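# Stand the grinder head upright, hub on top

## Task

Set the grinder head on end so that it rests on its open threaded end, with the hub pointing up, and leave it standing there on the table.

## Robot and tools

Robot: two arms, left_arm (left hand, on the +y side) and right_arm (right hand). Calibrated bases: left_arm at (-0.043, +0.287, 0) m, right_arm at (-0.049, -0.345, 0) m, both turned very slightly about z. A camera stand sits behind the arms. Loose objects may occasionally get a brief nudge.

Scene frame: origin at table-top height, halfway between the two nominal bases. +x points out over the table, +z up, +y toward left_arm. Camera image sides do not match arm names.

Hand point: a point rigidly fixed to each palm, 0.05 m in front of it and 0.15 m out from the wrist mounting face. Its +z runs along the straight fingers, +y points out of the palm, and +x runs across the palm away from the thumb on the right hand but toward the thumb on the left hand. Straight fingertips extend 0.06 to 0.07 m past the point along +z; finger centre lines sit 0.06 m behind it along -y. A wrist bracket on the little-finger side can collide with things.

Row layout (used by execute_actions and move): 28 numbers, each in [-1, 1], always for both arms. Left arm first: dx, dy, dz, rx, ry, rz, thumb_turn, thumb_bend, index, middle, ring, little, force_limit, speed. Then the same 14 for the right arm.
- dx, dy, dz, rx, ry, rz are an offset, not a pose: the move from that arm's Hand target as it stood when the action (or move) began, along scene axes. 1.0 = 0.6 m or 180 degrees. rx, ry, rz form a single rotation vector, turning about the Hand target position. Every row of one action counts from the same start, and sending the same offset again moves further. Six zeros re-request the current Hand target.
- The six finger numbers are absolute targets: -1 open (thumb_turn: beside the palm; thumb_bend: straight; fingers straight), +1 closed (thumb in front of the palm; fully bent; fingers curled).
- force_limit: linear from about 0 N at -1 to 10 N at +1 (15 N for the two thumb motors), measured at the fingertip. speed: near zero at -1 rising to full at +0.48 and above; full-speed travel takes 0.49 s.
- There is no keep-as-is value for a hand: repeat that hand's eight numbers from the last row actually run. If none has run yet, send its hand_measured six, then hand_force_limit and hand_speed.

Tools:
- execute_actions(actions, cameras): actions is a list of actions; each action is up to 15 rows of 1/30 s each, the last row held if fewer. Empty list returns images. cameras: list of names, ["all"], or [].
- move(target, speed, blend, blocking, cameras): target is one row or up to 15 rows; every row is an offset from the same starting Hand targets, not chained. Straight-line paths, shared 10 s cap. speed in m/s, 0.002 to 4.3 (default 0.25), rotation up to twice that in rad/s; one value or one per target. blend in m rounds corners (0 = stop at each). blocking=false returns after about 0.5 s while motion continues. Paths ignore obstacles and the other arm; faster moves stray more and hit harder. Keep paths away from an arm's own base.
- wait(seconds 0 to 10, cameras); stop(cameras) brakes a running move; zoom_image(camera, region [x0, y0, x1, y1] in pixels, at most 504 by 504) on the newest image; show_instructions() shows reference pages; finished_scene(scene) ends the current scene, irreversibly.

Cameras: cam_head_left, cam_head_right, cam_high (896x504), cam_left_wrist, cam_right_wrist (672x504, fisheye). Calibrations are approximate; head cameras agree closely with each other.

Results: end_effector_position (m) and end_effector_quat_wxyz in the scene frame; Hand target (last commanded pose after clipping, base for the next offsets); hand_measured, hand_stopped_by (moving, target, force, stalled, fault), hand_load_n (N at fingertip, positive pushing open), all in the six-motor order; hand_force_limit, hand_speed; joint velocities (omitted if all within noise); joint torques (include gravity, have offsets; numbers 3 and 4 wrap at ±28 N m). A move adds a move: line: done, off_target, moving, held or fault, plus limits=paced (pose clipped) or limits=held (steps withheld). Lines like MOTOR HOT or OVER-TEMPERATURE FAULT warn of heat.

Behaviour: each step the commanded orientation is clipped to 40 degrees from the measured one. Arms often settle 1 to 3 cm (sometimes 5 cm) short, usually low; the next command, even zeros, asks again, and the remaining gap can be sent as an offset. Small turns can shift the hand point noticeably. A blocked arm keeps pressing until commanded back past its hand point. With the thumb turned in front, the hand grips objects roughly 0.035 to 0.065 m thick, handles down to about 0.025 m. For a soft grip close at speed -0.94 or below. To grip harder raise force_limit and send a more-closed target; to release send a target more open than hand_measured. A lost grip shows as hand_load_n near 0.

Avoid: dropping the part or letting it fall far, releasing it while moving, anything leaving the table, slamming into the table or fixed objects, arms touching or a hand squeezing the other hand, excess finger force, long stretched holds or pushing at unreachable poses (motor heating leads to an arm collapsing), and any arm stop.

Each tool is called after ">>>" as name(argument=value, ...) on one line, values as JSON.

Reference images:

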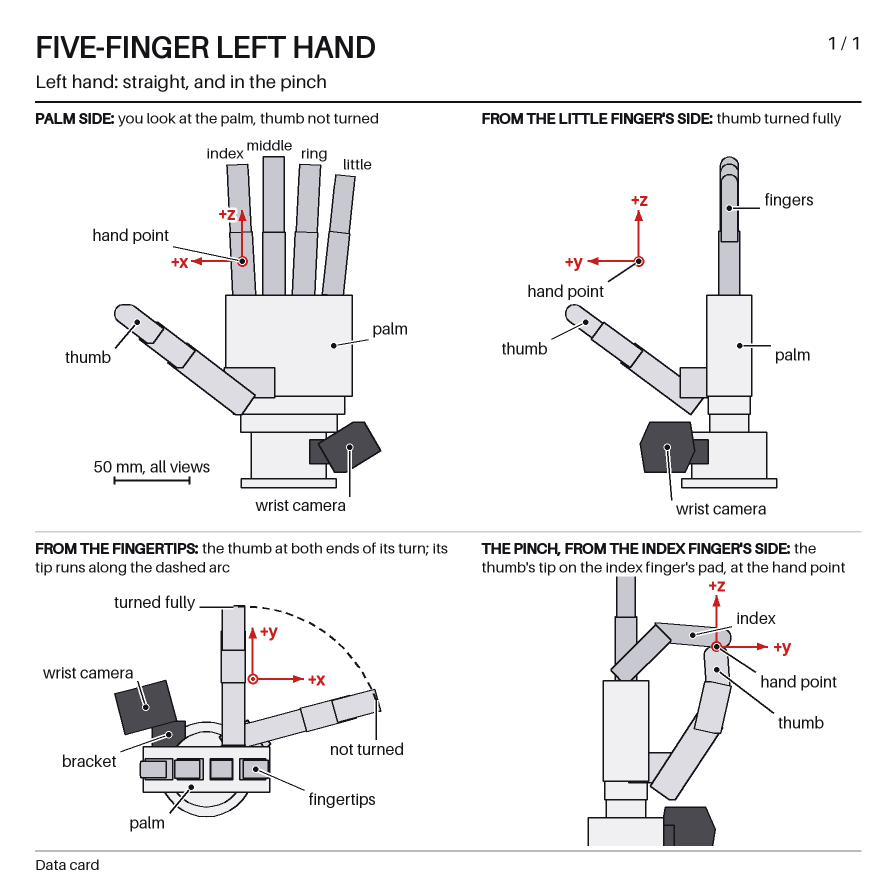

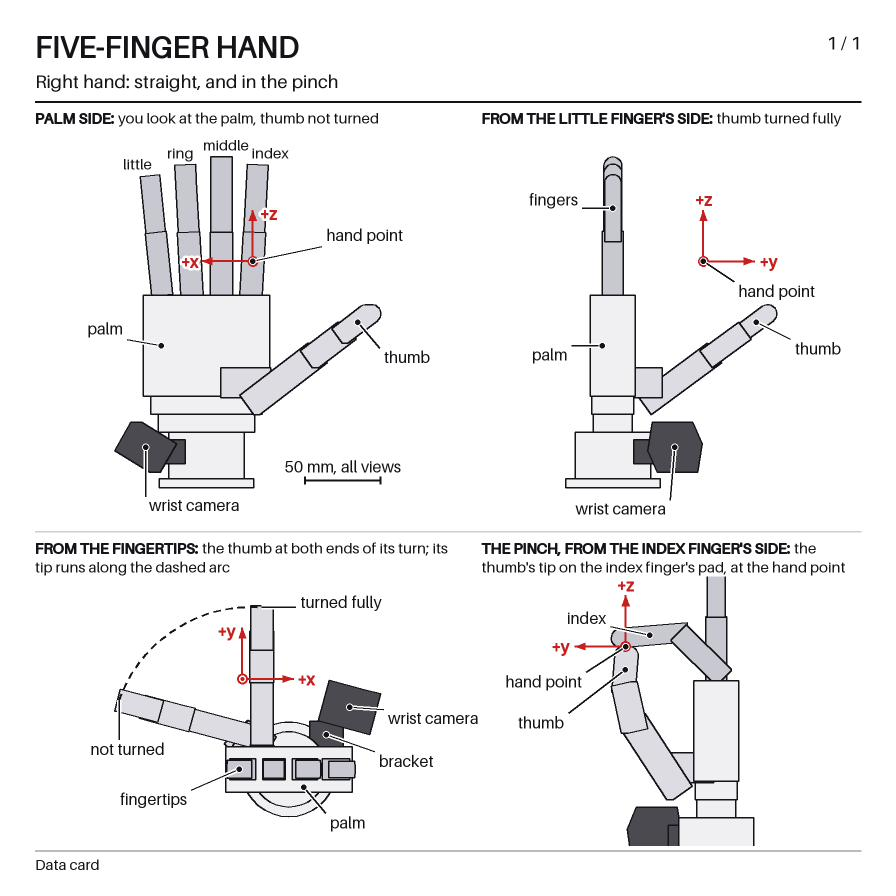

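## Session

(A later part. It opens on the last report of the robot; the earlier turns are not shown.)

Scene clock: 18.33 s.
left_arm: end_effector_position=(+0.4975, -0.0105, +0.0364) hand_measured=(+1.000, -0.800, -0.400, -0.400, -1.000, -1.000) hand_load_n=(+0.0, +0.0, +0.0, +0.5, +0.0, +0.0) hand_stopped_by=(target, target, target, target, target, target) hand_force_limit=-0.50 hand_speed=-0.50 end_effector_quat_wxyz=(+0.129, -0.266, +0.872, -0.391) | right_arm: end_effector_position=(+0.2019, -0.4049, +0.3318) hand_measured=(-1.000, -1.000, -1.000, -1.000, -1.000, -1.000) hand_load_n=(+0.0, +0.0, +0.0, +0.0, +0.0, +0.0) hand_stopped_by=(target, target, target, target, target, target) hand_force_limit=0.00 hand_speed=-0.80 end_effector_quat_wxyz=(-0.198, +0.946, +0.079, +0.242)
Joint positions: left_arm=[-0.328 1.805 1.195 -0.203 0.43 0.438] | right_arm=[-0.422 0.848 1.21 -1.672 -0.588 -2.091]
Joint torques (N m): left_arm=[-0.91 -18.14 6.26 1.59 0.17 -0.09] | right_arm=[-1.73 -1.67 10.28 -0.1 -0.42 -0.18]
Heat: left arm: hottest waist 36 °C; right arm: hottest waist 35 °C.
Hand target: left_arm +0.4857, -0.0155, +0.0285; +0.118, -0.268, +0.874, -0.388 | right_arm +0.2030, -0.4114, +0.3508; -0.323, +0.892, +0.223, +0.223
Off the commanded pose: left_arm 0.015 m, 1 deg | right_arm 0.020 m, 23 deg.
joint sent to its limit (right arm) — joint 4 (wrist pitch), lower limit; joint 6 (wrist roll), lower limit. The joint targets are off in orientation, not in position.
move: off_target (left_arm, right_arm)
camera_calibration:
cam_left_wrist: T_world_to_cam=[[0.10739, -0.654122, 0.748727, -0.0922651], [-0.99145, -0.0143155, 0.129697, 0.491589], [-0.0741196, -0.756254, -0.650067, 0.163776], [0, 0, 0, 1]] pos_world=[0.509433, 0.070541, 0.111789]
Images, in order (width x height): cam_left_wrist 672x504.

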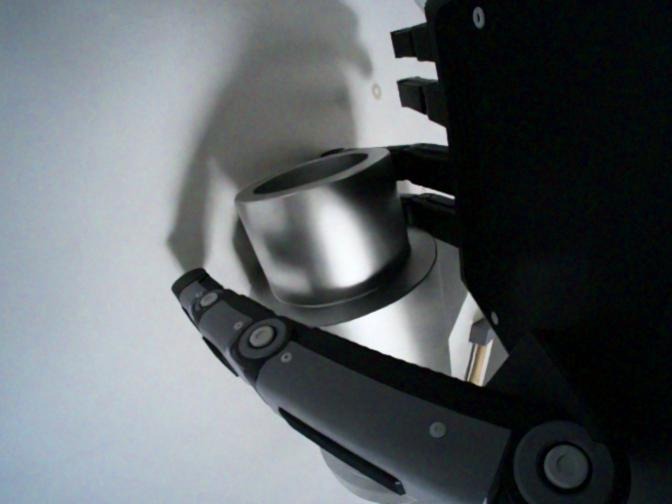

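>>> move(target=[0.022,0.007,0.006,0,0,0,1,0,0,0,-1,-1,-0.5,-0.88, 0,0,0,0,0,0, -1,-1,-1,-1,-1,-1,0,-0.8], cameras=[], speed=0.05)

>>> move(target=[0,0,0,0,0,0,1,0.2,0.3,0.3,-1,-1,0.45,-0.9, 0,0,0,0,0,0, -1,-1,-1,-1,-1,-1,0,-0.8], cameras=["cam_left_wrist","cam_high"], speed=0.05)

>>> zoom_image(camera="cam_high", region=[350, 180, 500, 320])

Scene clock: 20.63 s.
left_arm: end_effector_position=(+0.4961, -0.0119, +0.0359) hand_measured=(+1.000, -0.556, -0.290, -0.100, -1.000, -1.000) hand_load_n=(+0.5, +4.0, +0.0, +3.0, +0.0, +0.0) hand_stopped_by=(target, force, force, force, target, target) hand_force_limit=-0.50 hand_speed=-0.88 end_effector_quat_wxyz=(+0.126, -0.264, +0.872, -0.393) | right_arm: end_effector_position=(+0.2019, -0.4049, +0.3318) hand_measured=(-1.000, -1.000, -1.000, -1.000, -1.000, -1.000) hand_load_n=(+0.0, +0.0, +0.0, +0.0, +0.0, +0.0) hand_stopped_by=(target, target, target, target, target, target) hand_force_limit=0.00 hand_speed=-0.80 end_effector_quat_wxyz=(-0.198, +0.946, +0.079, +0.242)
Joint positions: left_arm=[-0.329 1.806 1.195 -0.205 0.436 0.439] | right_arm=[-0.422 0.848 1.21 -1.672 -0.588 -2.091]
Joint torques (N m): left_arm=[0.15 -16.67 9.42 0.44 0.32 0.03] | right_arm=[-1.85 -1.73 10.22 -0.06 -0.42 -0.18]
Heat: left arm: hottest waist 36 °C; right arm: hottest waist 35 °C.
Hand target: left_arm +0.4989, -0.0113, +0.0321; +0.118, -0.268, +0.874, -0.387 | right_arm +0.2030, -0.4114, +0.3508; -0.323, +0.892, +0.223, +0.223
Off the commanded pose: left_arm 0.005 m, 1 deg | right_arm 0.020 m, 23 deg.
joint sent to its limit (right arm) — joint 4 (wrist pitch), lower limit; joint 6 (wrist roll), lower limit. The joint targets are off in orientation, not in position.
move: off_target (right_arm)
No camera images: "cameras" was empty.

Scene clock: 21.13 s.
left_arm: end_effector_position=(+0.4959, -0.0119, +0.0355) hand_measured=(+1.000, -0.546, -0.230, -0.086, -1.000, -1.000) hand_load_n=(+1.0, +14.0, +9.5, +3.0, +0.0, +0.0) hand_stopped_by=(target, force, force, force, target, target) hand_force_limit=0.45 hand_speed=-0.90 end_effector_quat_wxyz=(+0.125, -0.264, +0.872, -0.392) | right_arm: end_effector_position=(+0.2019, -0.4049, +0.3318) hand_measured=(-1.000, -1.000, -1.000, -1.000, -1.000, -1.000) hand_load_n=(+0.0, +0.0, +0.0, +0.0, +0.0, +0.0) hand_stopped_by=(target, target, target, target, target, target) hand_force_limit=0.00 hand_speed=-0.80 end_effector_quat_wxyz=(-0.198, +0.946, +0.079, +0.242)
Joint positions: left_arm=[-0.329 1.807 1.195 -0.206 0.436 0.439] | right_arm=[-0.422 0.848 1.21 -1.672 -0.588 -2.091]
Joint torques (N m): left_arm=[0.09 -16.91 9.48 0.49 0.32 0.02] | right_arm=[-1.61 -1.67 10.25 -0.1 -0.43 -0.17]
Heat: left arm: hottest waist 36 °C; right arm: hottest waist 35 °C.
Hand target: left_arm +0.4988, -0.0113, +0.0319; +0.118, -0.268, +0.874, -0.387 | right_arm +0.2030, -0.4114, +0.3508; -0.323, +0.892, +0.223, +0.223
Off the commanded pose: left_arm 0.005 m, 1 deg | right_arm 0.020 m, 23 deg.
joint sent to its limit (right arm) — joint 4 (wrist pitch), lower limit; joint 6 (wrist roll), lower limit. The joint targets are off in orientation, not in position.
move: off_target (right_arm)
camera_calibration:
cam_left_wrist: T_world_to_cam=[[0.106823, -0.65285, 0.749917, -0.0920154], [-0.990856, -0.00737788, 0.134721, 0.48966], [-0.0824197, -0.757451, -0.647669, 0.166064], [0, 0, 0, 1]] pos_world=[0.508699, 0.0693258, 0.110591]
Images, in order (width x height): cam_high 896x504, cam_left_wrist 672x504.

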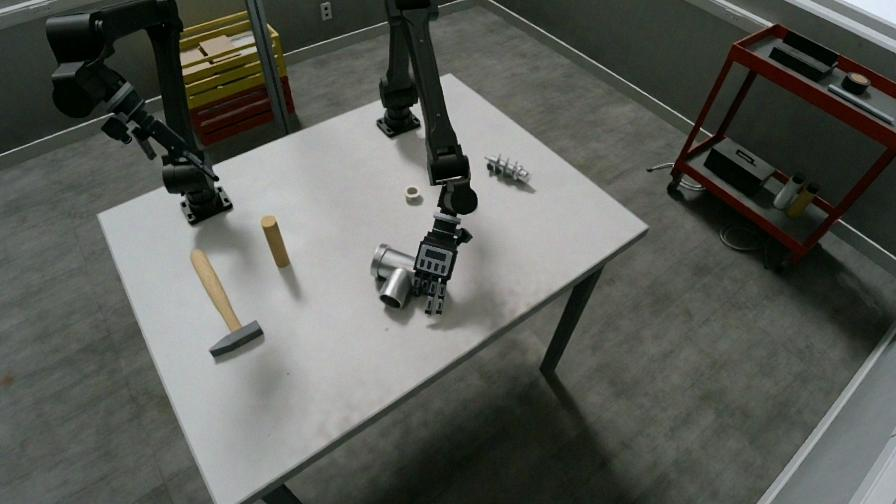

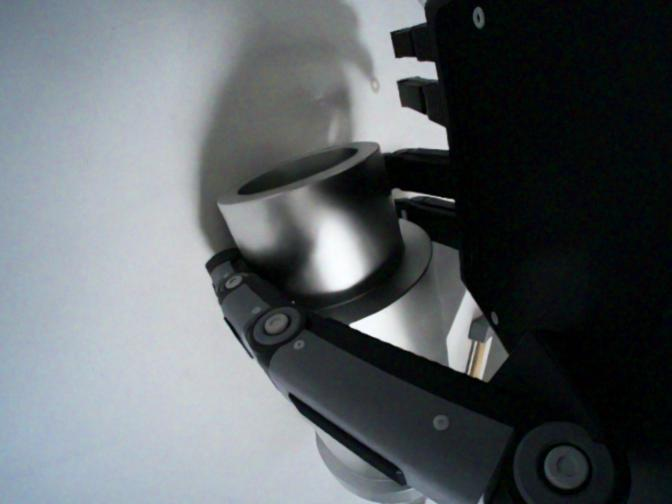

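Scaled by 3.360 from the camera's 896x504 image, which has a finer 1280x720 frame.

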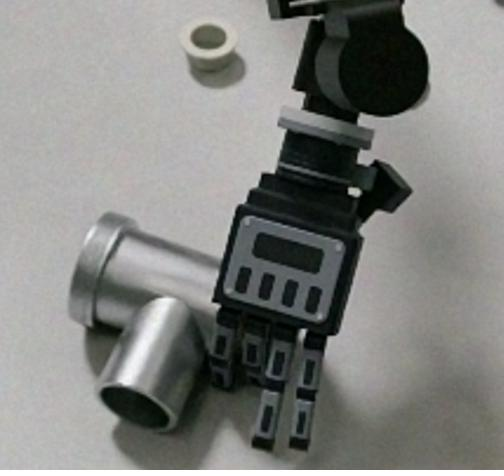

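>>> move(target=[-0.016,-0.016,0.088,0.0572,-0.0952,0,1,0.2,0.3,0.3,-1,-1,0.45,-0.9, 0,0,0,0,0,0, -1,-1,-1,-1,-1,-1,0,-0.8], cameras=["cam_left_wrist","cam_high"], speed=0.06)

>>> zoom_image(camera="cam_high", region=[350, 180, 500, 320])

Scene clock: 25.23 s.
left_arm: end_effector_position=(+0.4888, -0.0099, +0.0555) hand_measured=(+1.000, -0.546, -0.230, -0.086, -1.000, -1.000) hand_load_n=(+7.0, +17.0, +8.5, +4.0, +0.0, +0.0) hand_stopped_by=(target, force, force, force, target, target) hand_force_limit=0.45 hand_speed=-0.90 end_effector_quat_wxyz=(+0.246, -0.232, +0.882, -0.327) | right_arm: end_effector_position=(+0.2019, -0.4049, +0.3318) hand_measured=(-1.000, -1.000, -1.000, -1.000, -1.000, -1.000) hand_load_n=(+0.0, -0.5, +0.0, +0.0, +0.0, +0.0) hand_stopped_by=(target, target, target, target, target, target) hand_force_limit=0.00 hand_speed=-0.80 end_effector_quat_wxyz=(-0.198, +0.946, +0.079, +0.242)
Joint positions: left_arm=[-0.427 1.702 1.113 -0.147 0.15 0.523] | right_arm=[-0.422 0.848 1.21 -1.672 -0.588 -2.091]
Joint torques (N m): left_arm=[-1.26 -21.36 7.76 2.39 0.21 0.54] | right_arm=[-1.85 -1.79 10.25 -0.08 -0.42 -0.18]
Heat: left arm: hottest waist 35 °C; right arm: hottest waist 35 °C.
Hand target: left_arm +0.4893, -0.0209, +0.0850; +0.271, -0.195, +0.878, -0.343 | right_arm +0.2030, -0.4114, +0.3508; -0.323, +0.892, +0.223, +0.223
Off the commanded pose: left_arm 0.031 m, 5 deg | right_arm 0.020 m, 23 deg.
joint sent to its limit (right arm) — joint 4 (wrist pitch), lower limit; joint 6 (wrist roll), lower limit. The joint targets are off in orientation, not in position.
move: off_target (left_arm, right_arm)
camera_calibration:
cam_left_wrist: T_world_to_cam=[[0.00569712, -0.783481, 0.621389, -0.0496451], [-0.995316, -0.0644109, -0.0720873, 0.492972], [0.0965032, -0.618068, -0.780179, 0.101121], [0, 0, 0, 1]] pos_world=[0.481187, 0.0553566, 0.145279]
Images, in order (width x height): cam_high 896x504, cam_left_wrist 672x504.

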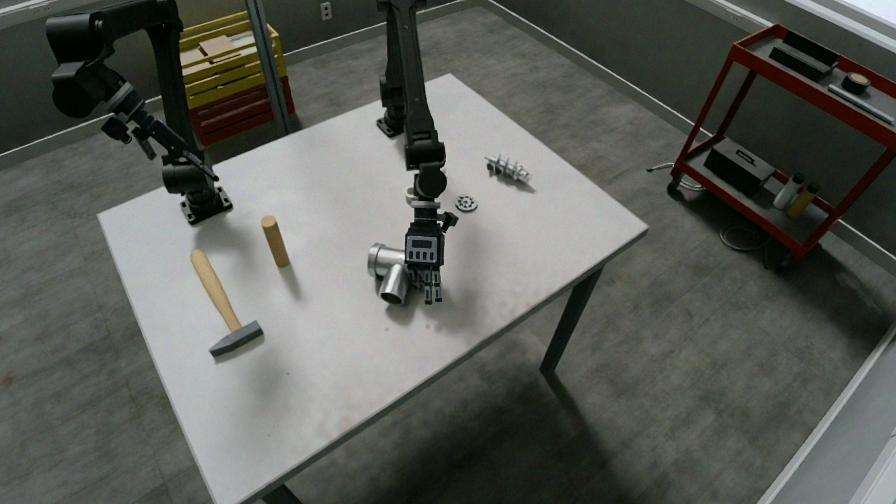

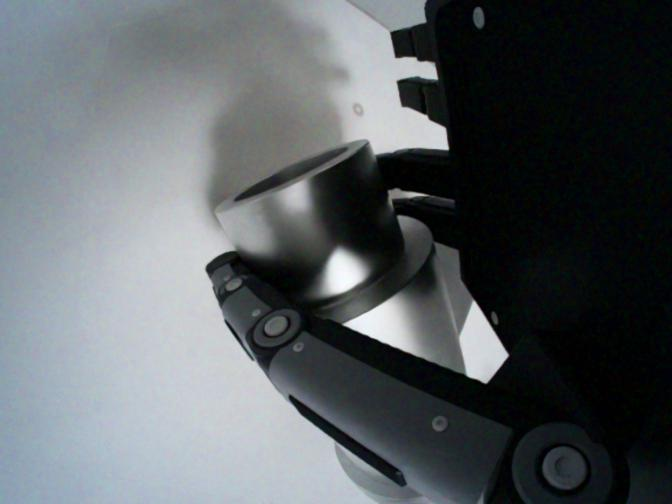

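Scaled by 3.360 from the camera's 896x504 image, which has a finer 1280x720 frame.

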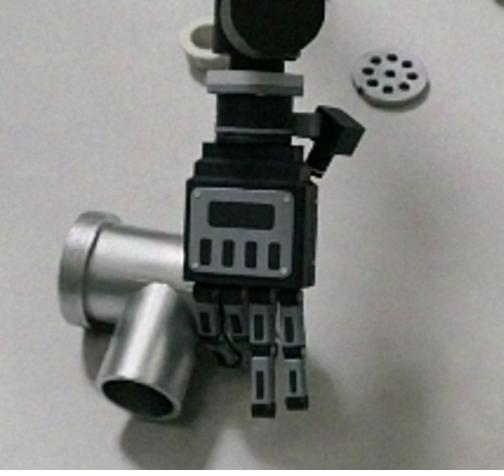

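>>> move(target=[-0.052,-0.042,0.070,0.050,-0.083,0,1,0.2,0.3,0.3,-1,-1,0.45,-0.9, 0,0,0,0,0,0, -1,-1,-1,-1,-1,-1,0,-0.8], cameras=["cam_left_wrist","cam_high"], speed=0.06)

>>> zoom_image(camera="cam_high", region=[350, 180, 500, 320])

Scene clock: 28.57 s.
left_arm: end_effector_position=(+0.4619, -0.0290, +0.0930) hand_measured=(+1.000, -0.546, -0.230, -0.086, -1.000, -1.000) hand_load_n=(+2.0, +15.5, +8.0, +3.5, +0.0, +0.0) hand_stopped_by=(target, force, force, force, target, target) hand_force_limit=0.45 hand_speed=-0.90 end_effector_quat_wxyz=(+0.379, -0.144, +0.874, -0.268) | right_arm: end_effector_position=(+0.2019, -0.4049, +0.3318) hand_measured=(-1.000, -1.000, -1.000, -1.000, -1.000, -1.000) hand_load_n=(+0.0, +0.0, +0.0, +0.0, +0.0, +0.0) hand_stopped_by=(target, target, target, target, target, target) hand_force_limit=0.00 hand_speed=-0.80 end_effector_quat_wxyz=(-0.198, +0.946, +0.079, +0.242)
Joint positions: left_arm=[-0.591 1.588 1.009 -0.033 -0.146 0.69] | right_arm=[-0.422 0.848 1.21 -1.672 -0.588 -2.091]
Joint torques (N m): left_arm=[-1.73 -19.66 8.27 2.62 0.18 0.15] | right_arm=[-1.73 -1.67 10.3 -0.1 -0.41 -0.18]
Heat: left arm: hottest waist 35 °C; right arm: hottest waist 35 °C.
Hand target: left_arm +0.4580, -0.0462, +0.1267; +0.397, -0.127, +0.860, -0.296 | right_arm +0.2030, -0.4114, +0.3508; -0.323, +0.892, +0.223, +0.223
Off the commanded pose: left_arm 0.038 m, 5 deg | right_arm 0.020 m, 23 deg.
joint sent to its limit (right arm) — joint 4 (wrist pitch), lower limit; joint 6 (wrist roll), lower limit. The joint targets are off in orientation, not in position.
move: off_target (left_arm, right_arm)
camera_calibration:
cam_left_wrist: T_world_to_cam=[[-0.167883, -0.888815, 0.426408, 0.00745835], [-0.939808, 0.013715, -0.341427, 0.469426], [0.297618, -0.458061, -0.837618, 0.0383845], [0, 0, 0, 1]] pos_world=[0.430999, 0.0177734, 0.189246]
Images, in order (width x height): cam_high 896x504, cam_left_wrist 672x504.

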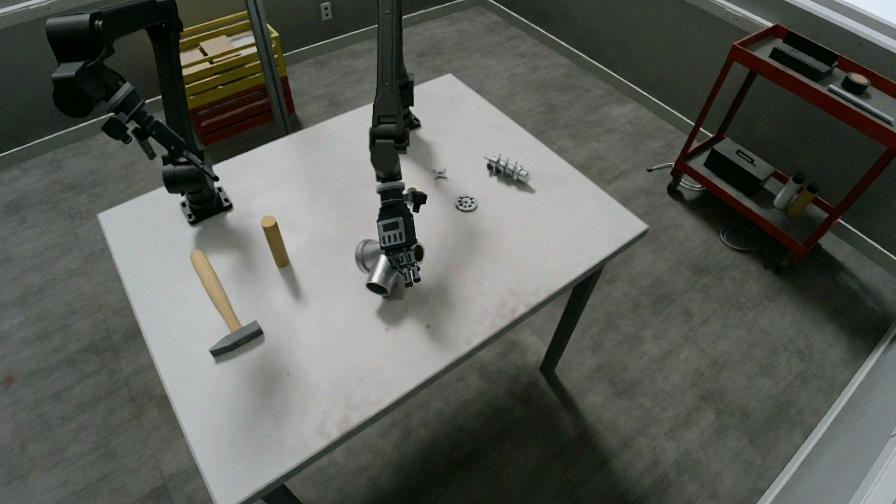

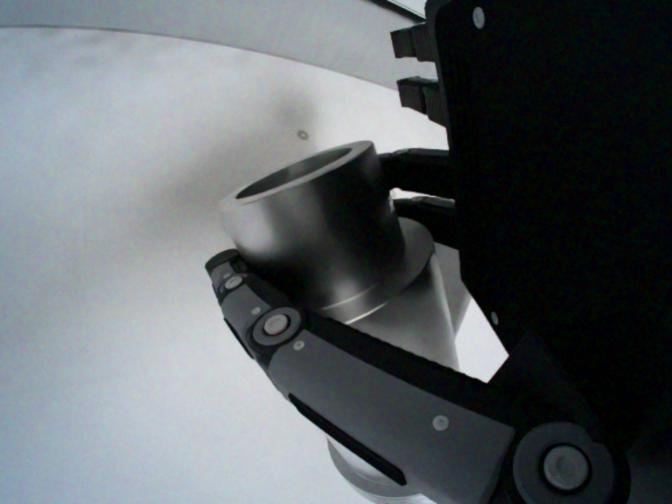

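Scaled by 3.360 from the camera's 896x504 image, which has a finer 1280x720 frame.

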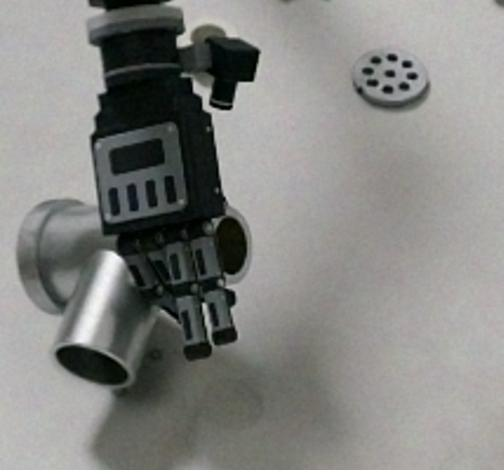

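>>> move(target=[-0.057,-0.033,0.014,0.0572,-0.0952,0,1,0.2,0.3,0.3,-1,-1,0.45,-0.9, 0,0,0,0,0,0, -1,-1,-1,-1,-1,-1,0,-0.8], cameras=["cam_left_wrist","cam_high","cam_head_left"], speed=0.06)

>>> zoom_image(camera="cam_high", region=[330, 180, 450, 310])

>>> zoom_image(camera="cam_head_left", region=[430, 220, 550, 320])

Scene clock: 32.40 s.
left_arm: end_effector_position=(+0.4291, -0.0533, +0.1203) hand_measured=(+1.000, -0.546, -0.230, -0.086, -1.000, -1.000) hand_load_n=(-3.5, +13.5, +6.5, +2.5, +0.0, +0.0) hand_stopped_by=(target, force, force, force, target, target) hand_force_limit=0.45 hand_speed=-0.90 end_effector_quat_wxyz=(+0.523, -0.045, +0.825, -0.210) | right_arm: end_effector_position=(+0.2019, -0.4049, +0.3318) hand_measured=(-1.000, -1.000, -1.000, -1.000, -1.000, -1.000) hand_load_n=(+0.0, +0.0, +0.0, +0.0, +0.0, +0.0) hand_stopped_by=(target, target, target, target, target, target) hand_force_limit=0.00 hand_speed=-0.80 end_effector_quat_wxyz=(-0.198, +0.946, +0.079, +0.242)
Joint positions: left_arm=[-0.779 1.553 0.876 0.258 -0.455 0.941] | right_arm=[-0.422 0.848 1.21 -1.672 -0.588 -2.091]
Joint torques (N m): left_arm=[-1.61 -15.62 7.6 3 -0.05 -0.07] | right_arm=[-1.73 -1.61 10.29 -0.1 -0.42 -0.19]
Heat: left arm: hottest waist 35 °C; right arm: hottest waist 35 °C.
Hand target: left_arm +0.4239, -0.0659, +0.1352; +0.530, -0.046, +0.814, -0.234 | right_arm +0.2030, -0.4114, +0.3508; -0.323, +0.892, +0.223, +0.223
Off the commanded pose: left_arm 0.020 m, 3 deg | right_arm 0.020 m, 23 deg.
joint sent to its limit (right arm) — joint 4 (wrist pitch), lower limit; joint 6 (wrist roll), lower limit. The joint targets are off in orientation, not in position.
move: off_target (left_arm, right_arm)
camera_calibration:
cam_left_wrist: T_world_to_cam=[[-0.301788, -0.937993, 0.170568, 0.0543393], [-0.779708, 0.139879, -0.610319, 0.418566], [0.548616, -0.31718, -0.773574, -0.0480742], [0, 0, 0, 1]] pos_world=[0.369133, -0.0228272, 0.209001]
Images, in order (width x height): cam_head_left 896x504, cam_high 896x504, cam_left_wrist 672x504.

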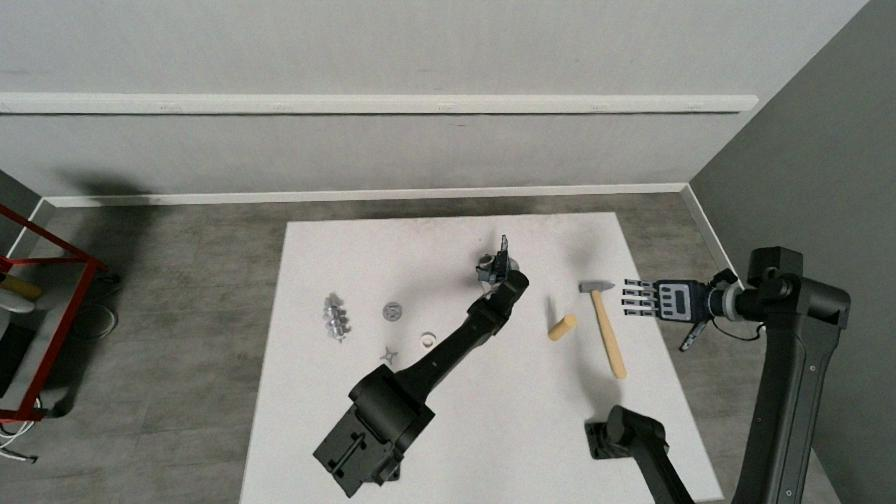

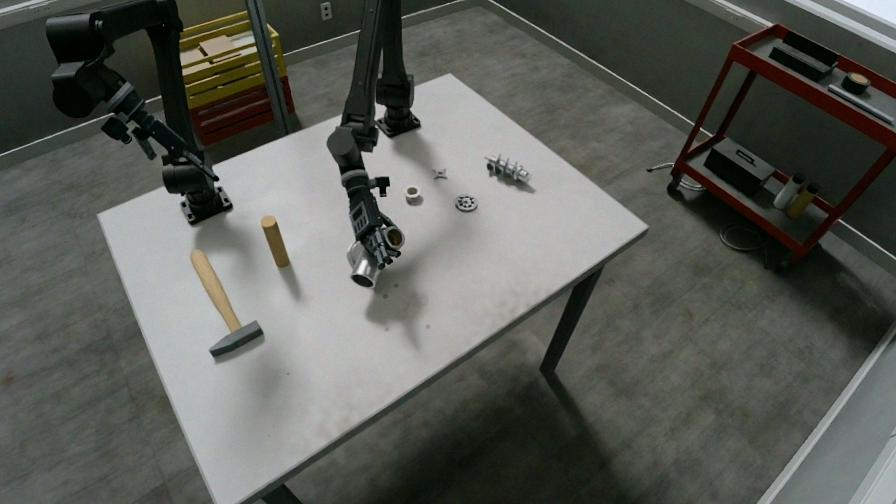

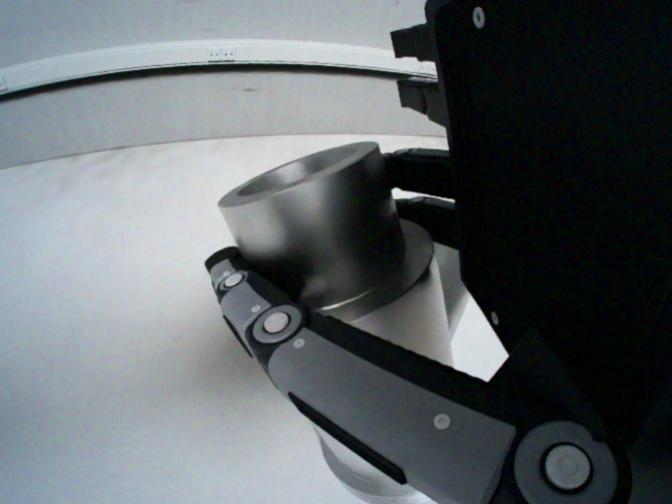

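Scaled by 3.877 from the camera's 896x504 image, which has a finer 1280x720 frame.

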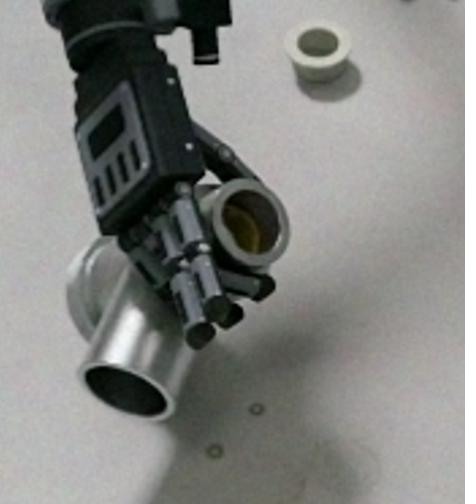

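Scaled by 4.200 from the camera's 896x504 image, which has a finer 1280x720 frame.

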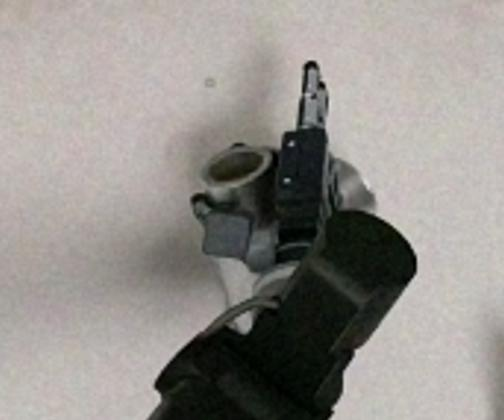

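>>> move(target=[-0.0515,-0.0235,-0.020,0.0506,-0.0843,0,1,0.2,0.3,0.3,-1,-1,0.45,-0.9, 0,0,0,0,0,0, -1,-1,-1,-1,-1,-1,0,-0.8], cameras=["cam_left_wrist","cam_high","cam_head_left","cam_head_right"], speed=0.06)

>>> zoom_image(camera="cam_high", region=[330, 180, 450, 310])

>>> zoom_image(camera="cam_head_right", region=[430, 220, 550, 320])

Scene clock: 36.13 s.
left_arm: end_effector_position=(+0.3880, -0.0883, +0.1306) hand_measured=(+1.000, -0.544, -0.228, -0.084, -1.000, -1.000) hand_load_n=(+1.0, +3.0, +0.0, +0.0, +0.0, +0.0) hand_stopped_by=(target, force, force, force, target, target) hand_force_limit=0.45 hand_speed=-0.90 end_effector_quat_wxyz=(+0.633, +0.030, +0.751, -0.185) | right_arm: end_effector_position=(+0.2019, -0.4049, +0.3318) hand_measured=(-1.000, -1.000, -1.000, -1.000, -1.000, -1.000) hand_load_n=(+0.0, -0.5, +0.0, +0.0, +0.0, +0.0) hand_stopped_by=(target, target, target, target, target, target) hand_force_limit=0.00 hand_speed=-0.80 end_effector_quat_wxyz=(-0.198, +0.946, +0.079, +0.242)
Joint positions: left_arm=[-0.952 1.638 0.771 0.701 -0.663 1.223] | right_arm=[-0.422 0.848 1.21 -1.672 -0.588 -2.091]
Joint torques (N m): left_arm=[0.97 -12.34 6.24 2.45 -0.41 0.15] | right_arm=[-1.85 -1.73 10.28 -0.1 -0.42 -0.18]
Heat: left arm: hottest waist 35 °C; right arm: hottest waist 35 °C.
Hand target: left_arm +0.3929, -0.0801, +0.1233; +0.635, +0.028, +0.753, -0.173 | right_arm +0.2030, -0.4114, +0.3508; -0.323, +0.892, +0.223, +0.223
Off the commanded pose: left_arm 0.012 m, 1 deg | right_arm 0.020 m, 23 deg.
joint sent to its limit (right arm) — joint 4 (wrist pitch), lower limit; joint 6 (wrist roll), lower limit. The joint targets are off in orientation, not in position.
move: off_target (left_arm, right_arm)
camera_calibration:
cam_left_wrist: T_world_to_cam=[[-0.364513, -0.930981, -0.020116, 0.0571604], [-0.567699, 0.239295, -0.78769, 0.347518], [0.738138, -0.275704, -0.615743, -0.11912], [0, 0, 0, 1]] pos_world=[0.306049, -0.0627859, 0.201539]
Images, in order (width x height): cam_head_left 896x504, cam_head_right 896x504, cam_high 896x504, cam_left_wrist 672x504.

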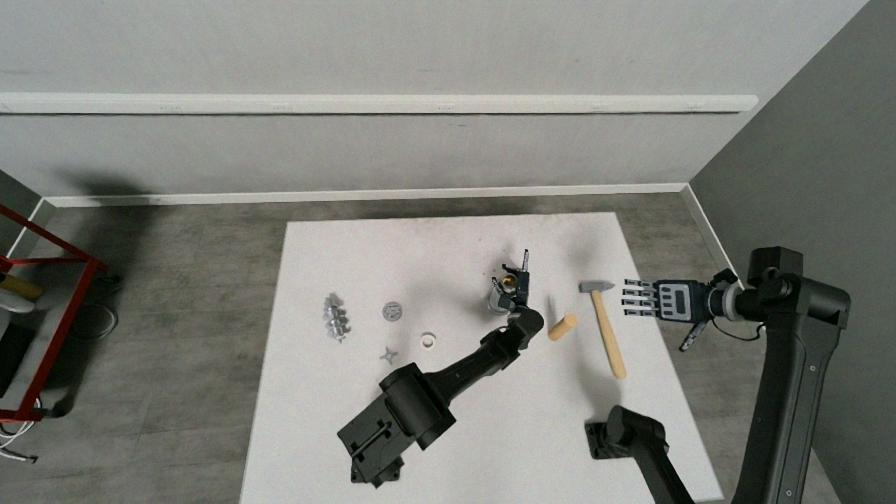

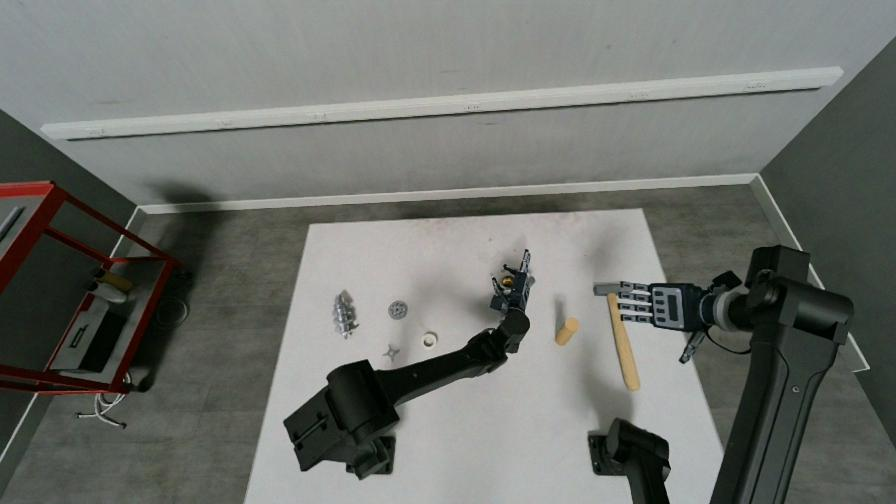

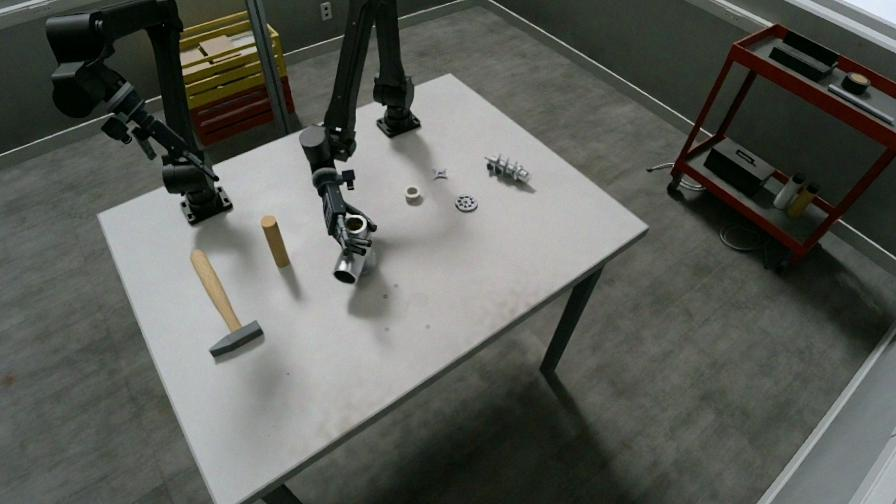

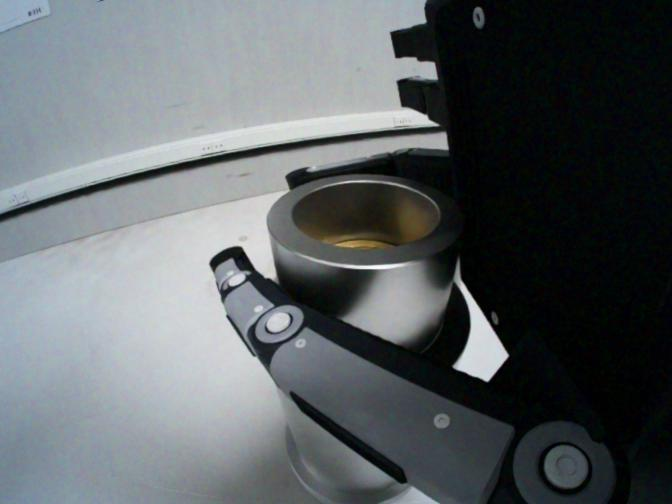

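Scaled by 3.877 from the camera's 896x504 image, which has a finer 1280x720 frame.

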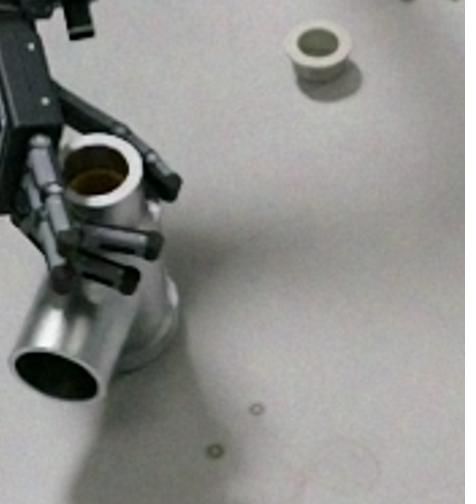

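Scaled by 4.200 from the camera's 896x504 image, which has a finer 1280x720 frame.

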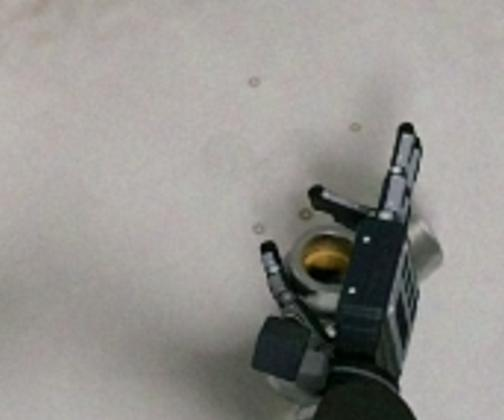

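>>> zoom_image(camera="cam_head_left", region=[450, 240, 560, 330])

>>> zoom_image(camera="cam_high", region=[320, 200, 400, 290])

Scaled by 4.582 from the camera's 896x504 image, which has a finer 1280x720 frame.

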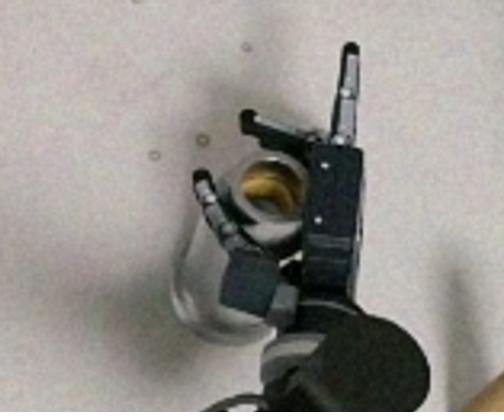

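Scaled by 5.600 from the camera's 896x504 image, which has a finer 1280x720 frame.

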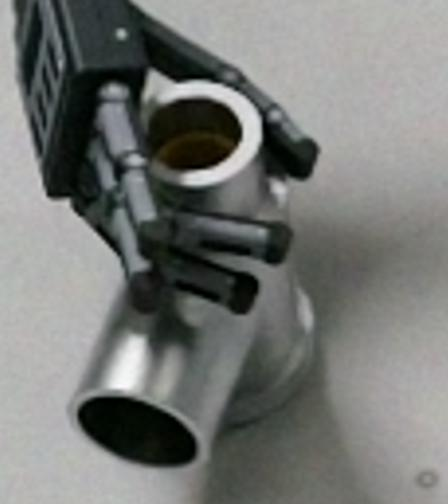

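>>> move(target=[0,0,0,0,0,0,1,-0.62,-0.30,-0.16,-1,-1,0,-0.92, 0,0,0,0,0,0, -1,-1,-1,-1,-1,-1,0,-0.8], cameras=["cam_left_wrist","cam_high","cam_head_left"], speed=0.06)

>>> zoom_image(camera="cam_high", region=[320, 200, 400, 290])

>>> zoom_image(camera="cam_head_left", region=[450, 240, 560, 330])

Scene clock: 38.60 s.
left_arm: end_effector_position=(+0.3877, -0.0861, +0.1289) hand_measured=(+1.000, -0.622, -0.300, -0.160, -1.000, -1.000) hand_load_n=(+0.0, +2.5, +0.0, +0.0, +0.0, -0.5) hand_stopped_by=(target, target, target, target, target, target) hand_force_limit=0.00 hand_speed=-0.92 end_effector_quat_wxyz=(+0.633, +0.032, +0.752, -0.178) | right_arm: end_effector_position=(+0.2019, -0.4049, +0.3318) hand_measured=(-1.000, -1.000, -1.000, -1.000, -1.000, -1.000) hand_load_n=(+0.0, +0.0, +0.0, +0.0, +0.0, +0.0) hand_stopped_by=(target, target, target, target, target, target) hand_force_limit=0.00 hand_speed=-0.80 end_effector_quat_wxyz=(-0.198, +0.946, +0.079, +0.242)
Joint positions: left_arm=[-0.952 1.64 0.768 0.701 -0.668 1.232] | right_arm=[-0.422 0.848 1.21 -1.672 -0.588 -2.091]
Joint torques (N m): left_arm=[0.85 -12.57 6.42 2.55 -0.23 0.08] | right_arm=[-1.73 -1.73 10.25 -0.08 -0.42 -0.17]
Heat: left arm: hottest waist 35 °C; right arm: hottest waist 35 °C.
Hand target: left_arm +0.3929, -0.0801, +0.1233; +0.635, +0.028, +0.753, -0.172 | right_arm +0.2030, -0.4114, +0.3508; -0.323, +0.892, +0.223, +0.223
Off the commanded pose: left_arm 0.010 m, 1 deg | right_arm 0.020 m, 23 deg.
joint sent to its limit (right arm) — joint 4 (wrist pitch), lower limit; joint 6 (wrist roll), lower limit. The joint targets are off in orientation, not in position.
move: off_target (right_arm)
camera_calibration:
cam_left_wrist: T_world_to_cam=[[-0.360763, -0.932082, -0.0327687, 0.0591748], [-0.567968, 0.24743, -0.784978, 0.345932], [0.739772, -0.26458, -0.618656, -0.118718], [0, 0, 0, 1]] pos_world=[0.30565, -0.0618483, 0.200042]
Images, in order (width x height): cam_head_left 896x504, cam_high 896x504, cam_left_wrist 672x504.

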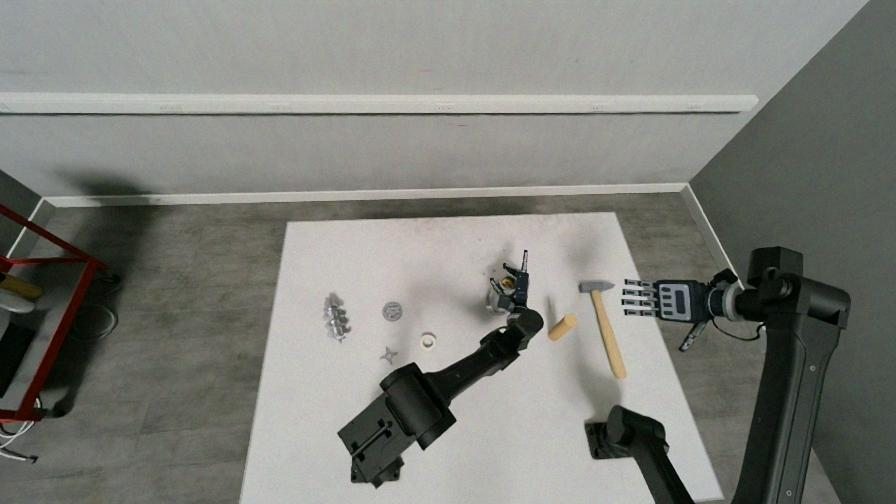

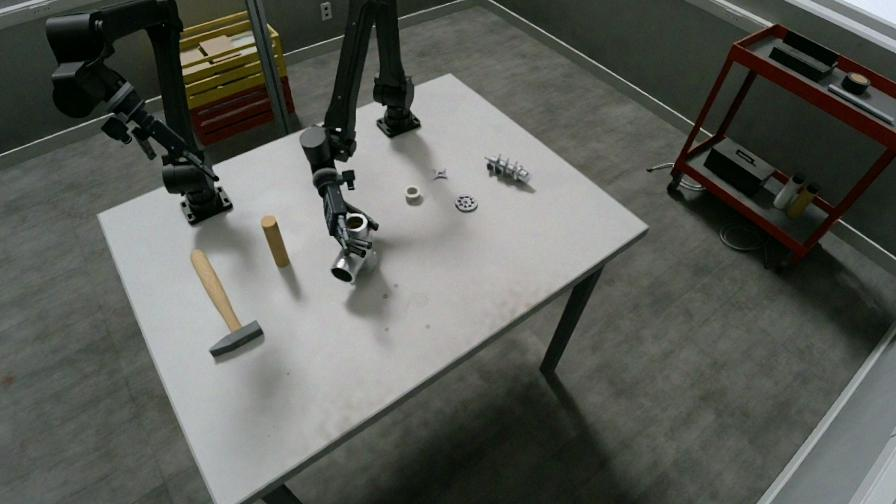

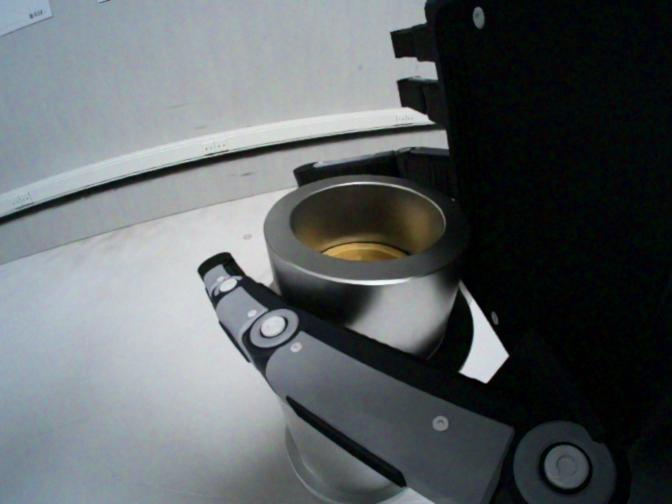

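Scaled by 5.600 from the camera's 896x504 image, which has a finer 1280x720 frame.

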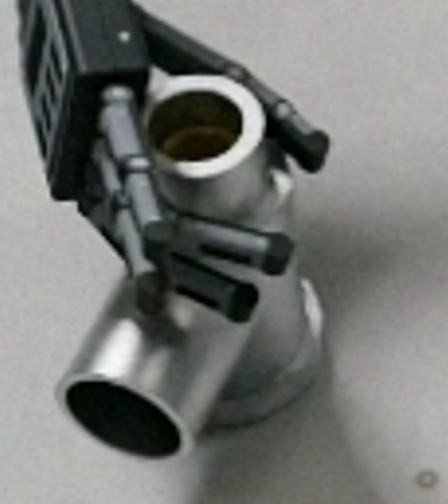

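Scaled by 4.582 from the camera's 896x504 image, which has a finer 1280x720 frame.

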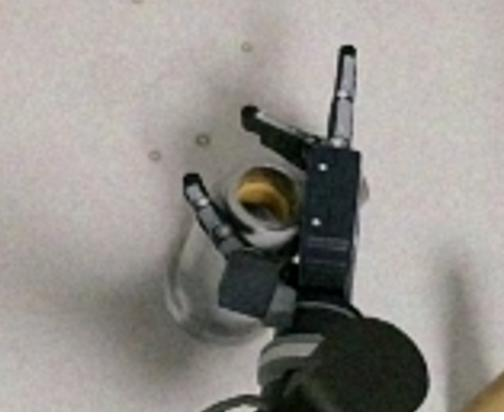

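>>> move(target=[0,0,0,0,0,0,1,-0.9,-0.6,-0.5,-1,-1,0,-0.85, 0,0,0,0,0,0, -1,-1,-1,-1,-1,-1,0,-0.8], cameras=["cam_high","cam_head_left"], speed=0.06)

>>> zoom_image(camera="cam_high", region=[320, 200, 400, 290])

>>> zoom_image(camera="cam_head_left", region=[450, 240, 560, 330])

Scene clock: 41.23 s.
left_arm: end_effector_position=(+0.3876, -0.0847, +0.1265) hand_measured=(+1.000, -0.900, -0.600, -0.500, -1.000, -1.000) hand_load_n=(+0.0, +0.0, -0.5, +0.0, +0.0, +0.0) hand_stopped_by=(target, target, target, target, target, target) hand_force_limit=0.00 hand_speed=-0.85 end_effector_quat_wxyz=(+0.633, +0.033, +0.753, -0.176) | right_arm: end_effector_position=(+0.2019, -0.4049, +0.3318) hand_measured=(-1.000, -1.000, -1.000, -1.000, -1.000, -1.000) hand_load_n=(+0.0, +0.0, +0.0, +0.0, +0.0, +0.0) hand_stopped_by=(target, target, target, target, target, target) hand_force_limit=0.00 hand_speed=-0.80 end_effector_quat_wxyz=(-0.198, +0.946, +0.079, +0.242)
Joint positions: left_arm=[-0.952 1.643 0.766 0.701 -0.67 1.232] | right_arm=[-0.422 0.848 1.21 -1.672 -0.588 -2.091]
Joint torques (N m): left_arm=[0.85 -12.81 6.53 2.44 -0.15 0.07] | right_arm=[-1.85 -1.9 10.22 -0.08 -0.42 -0.18]
Heat: left arm: hottest waist 35 °C; right arm: hottest waist 35 °C.
Hand target: left_arm +0.3929, -0.0801, +0.1234; +0.635, +0.027, +0.753, -0.172 | right_arm +0.2030, -0.4114, +0.3508; -0.323, +0.892, +0.223, +0.223
Off the commanded pose: left_arm 0.008 m, 1 deg | right_arm 0.020 m, 23 deg.
joint sent to its limit (right arm) — joint 4 (wrist pitch), lower limit; joint 6 (wrist roll), lower limit. The joint targets are off in orientation, not in position.
move: off_target (right_arm)
Images, in order (width x height): cam_head_left 896x504, cam_high 896x504.

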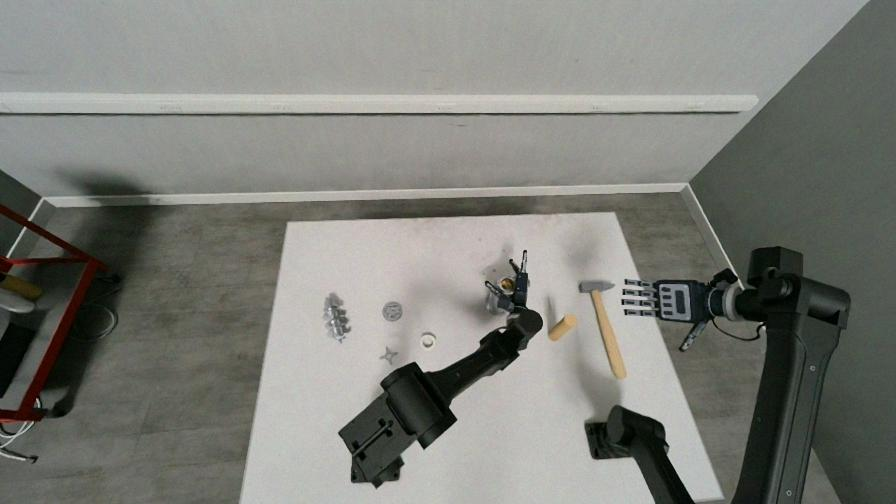

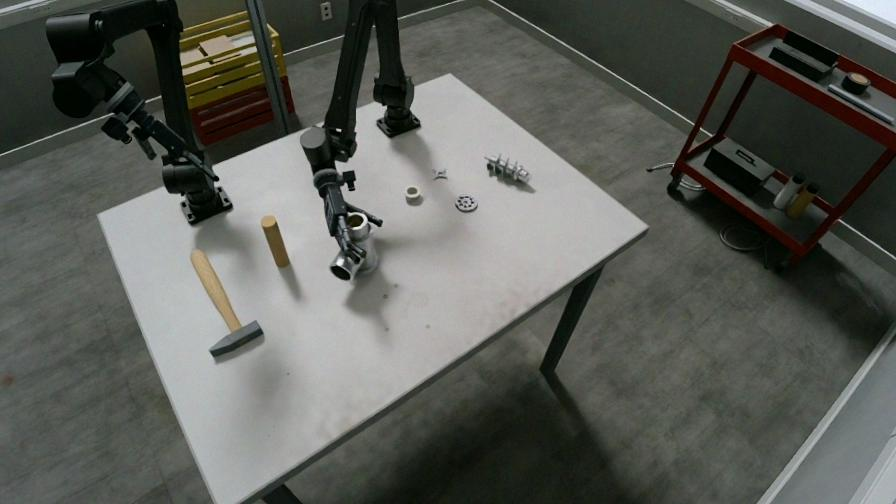

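Scaled by 5.600 from the camera's 896x504 image, which has a finer 1280x720 frame.

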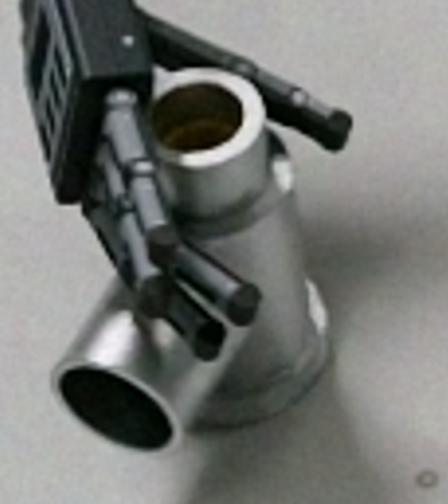

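Scaled by 4.582 from the camera's 896x504 image, which has a finer 1280x720 frame.

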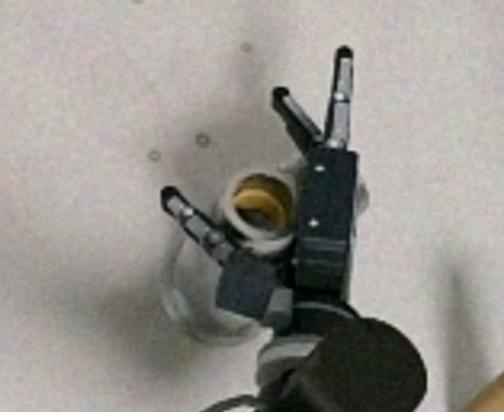

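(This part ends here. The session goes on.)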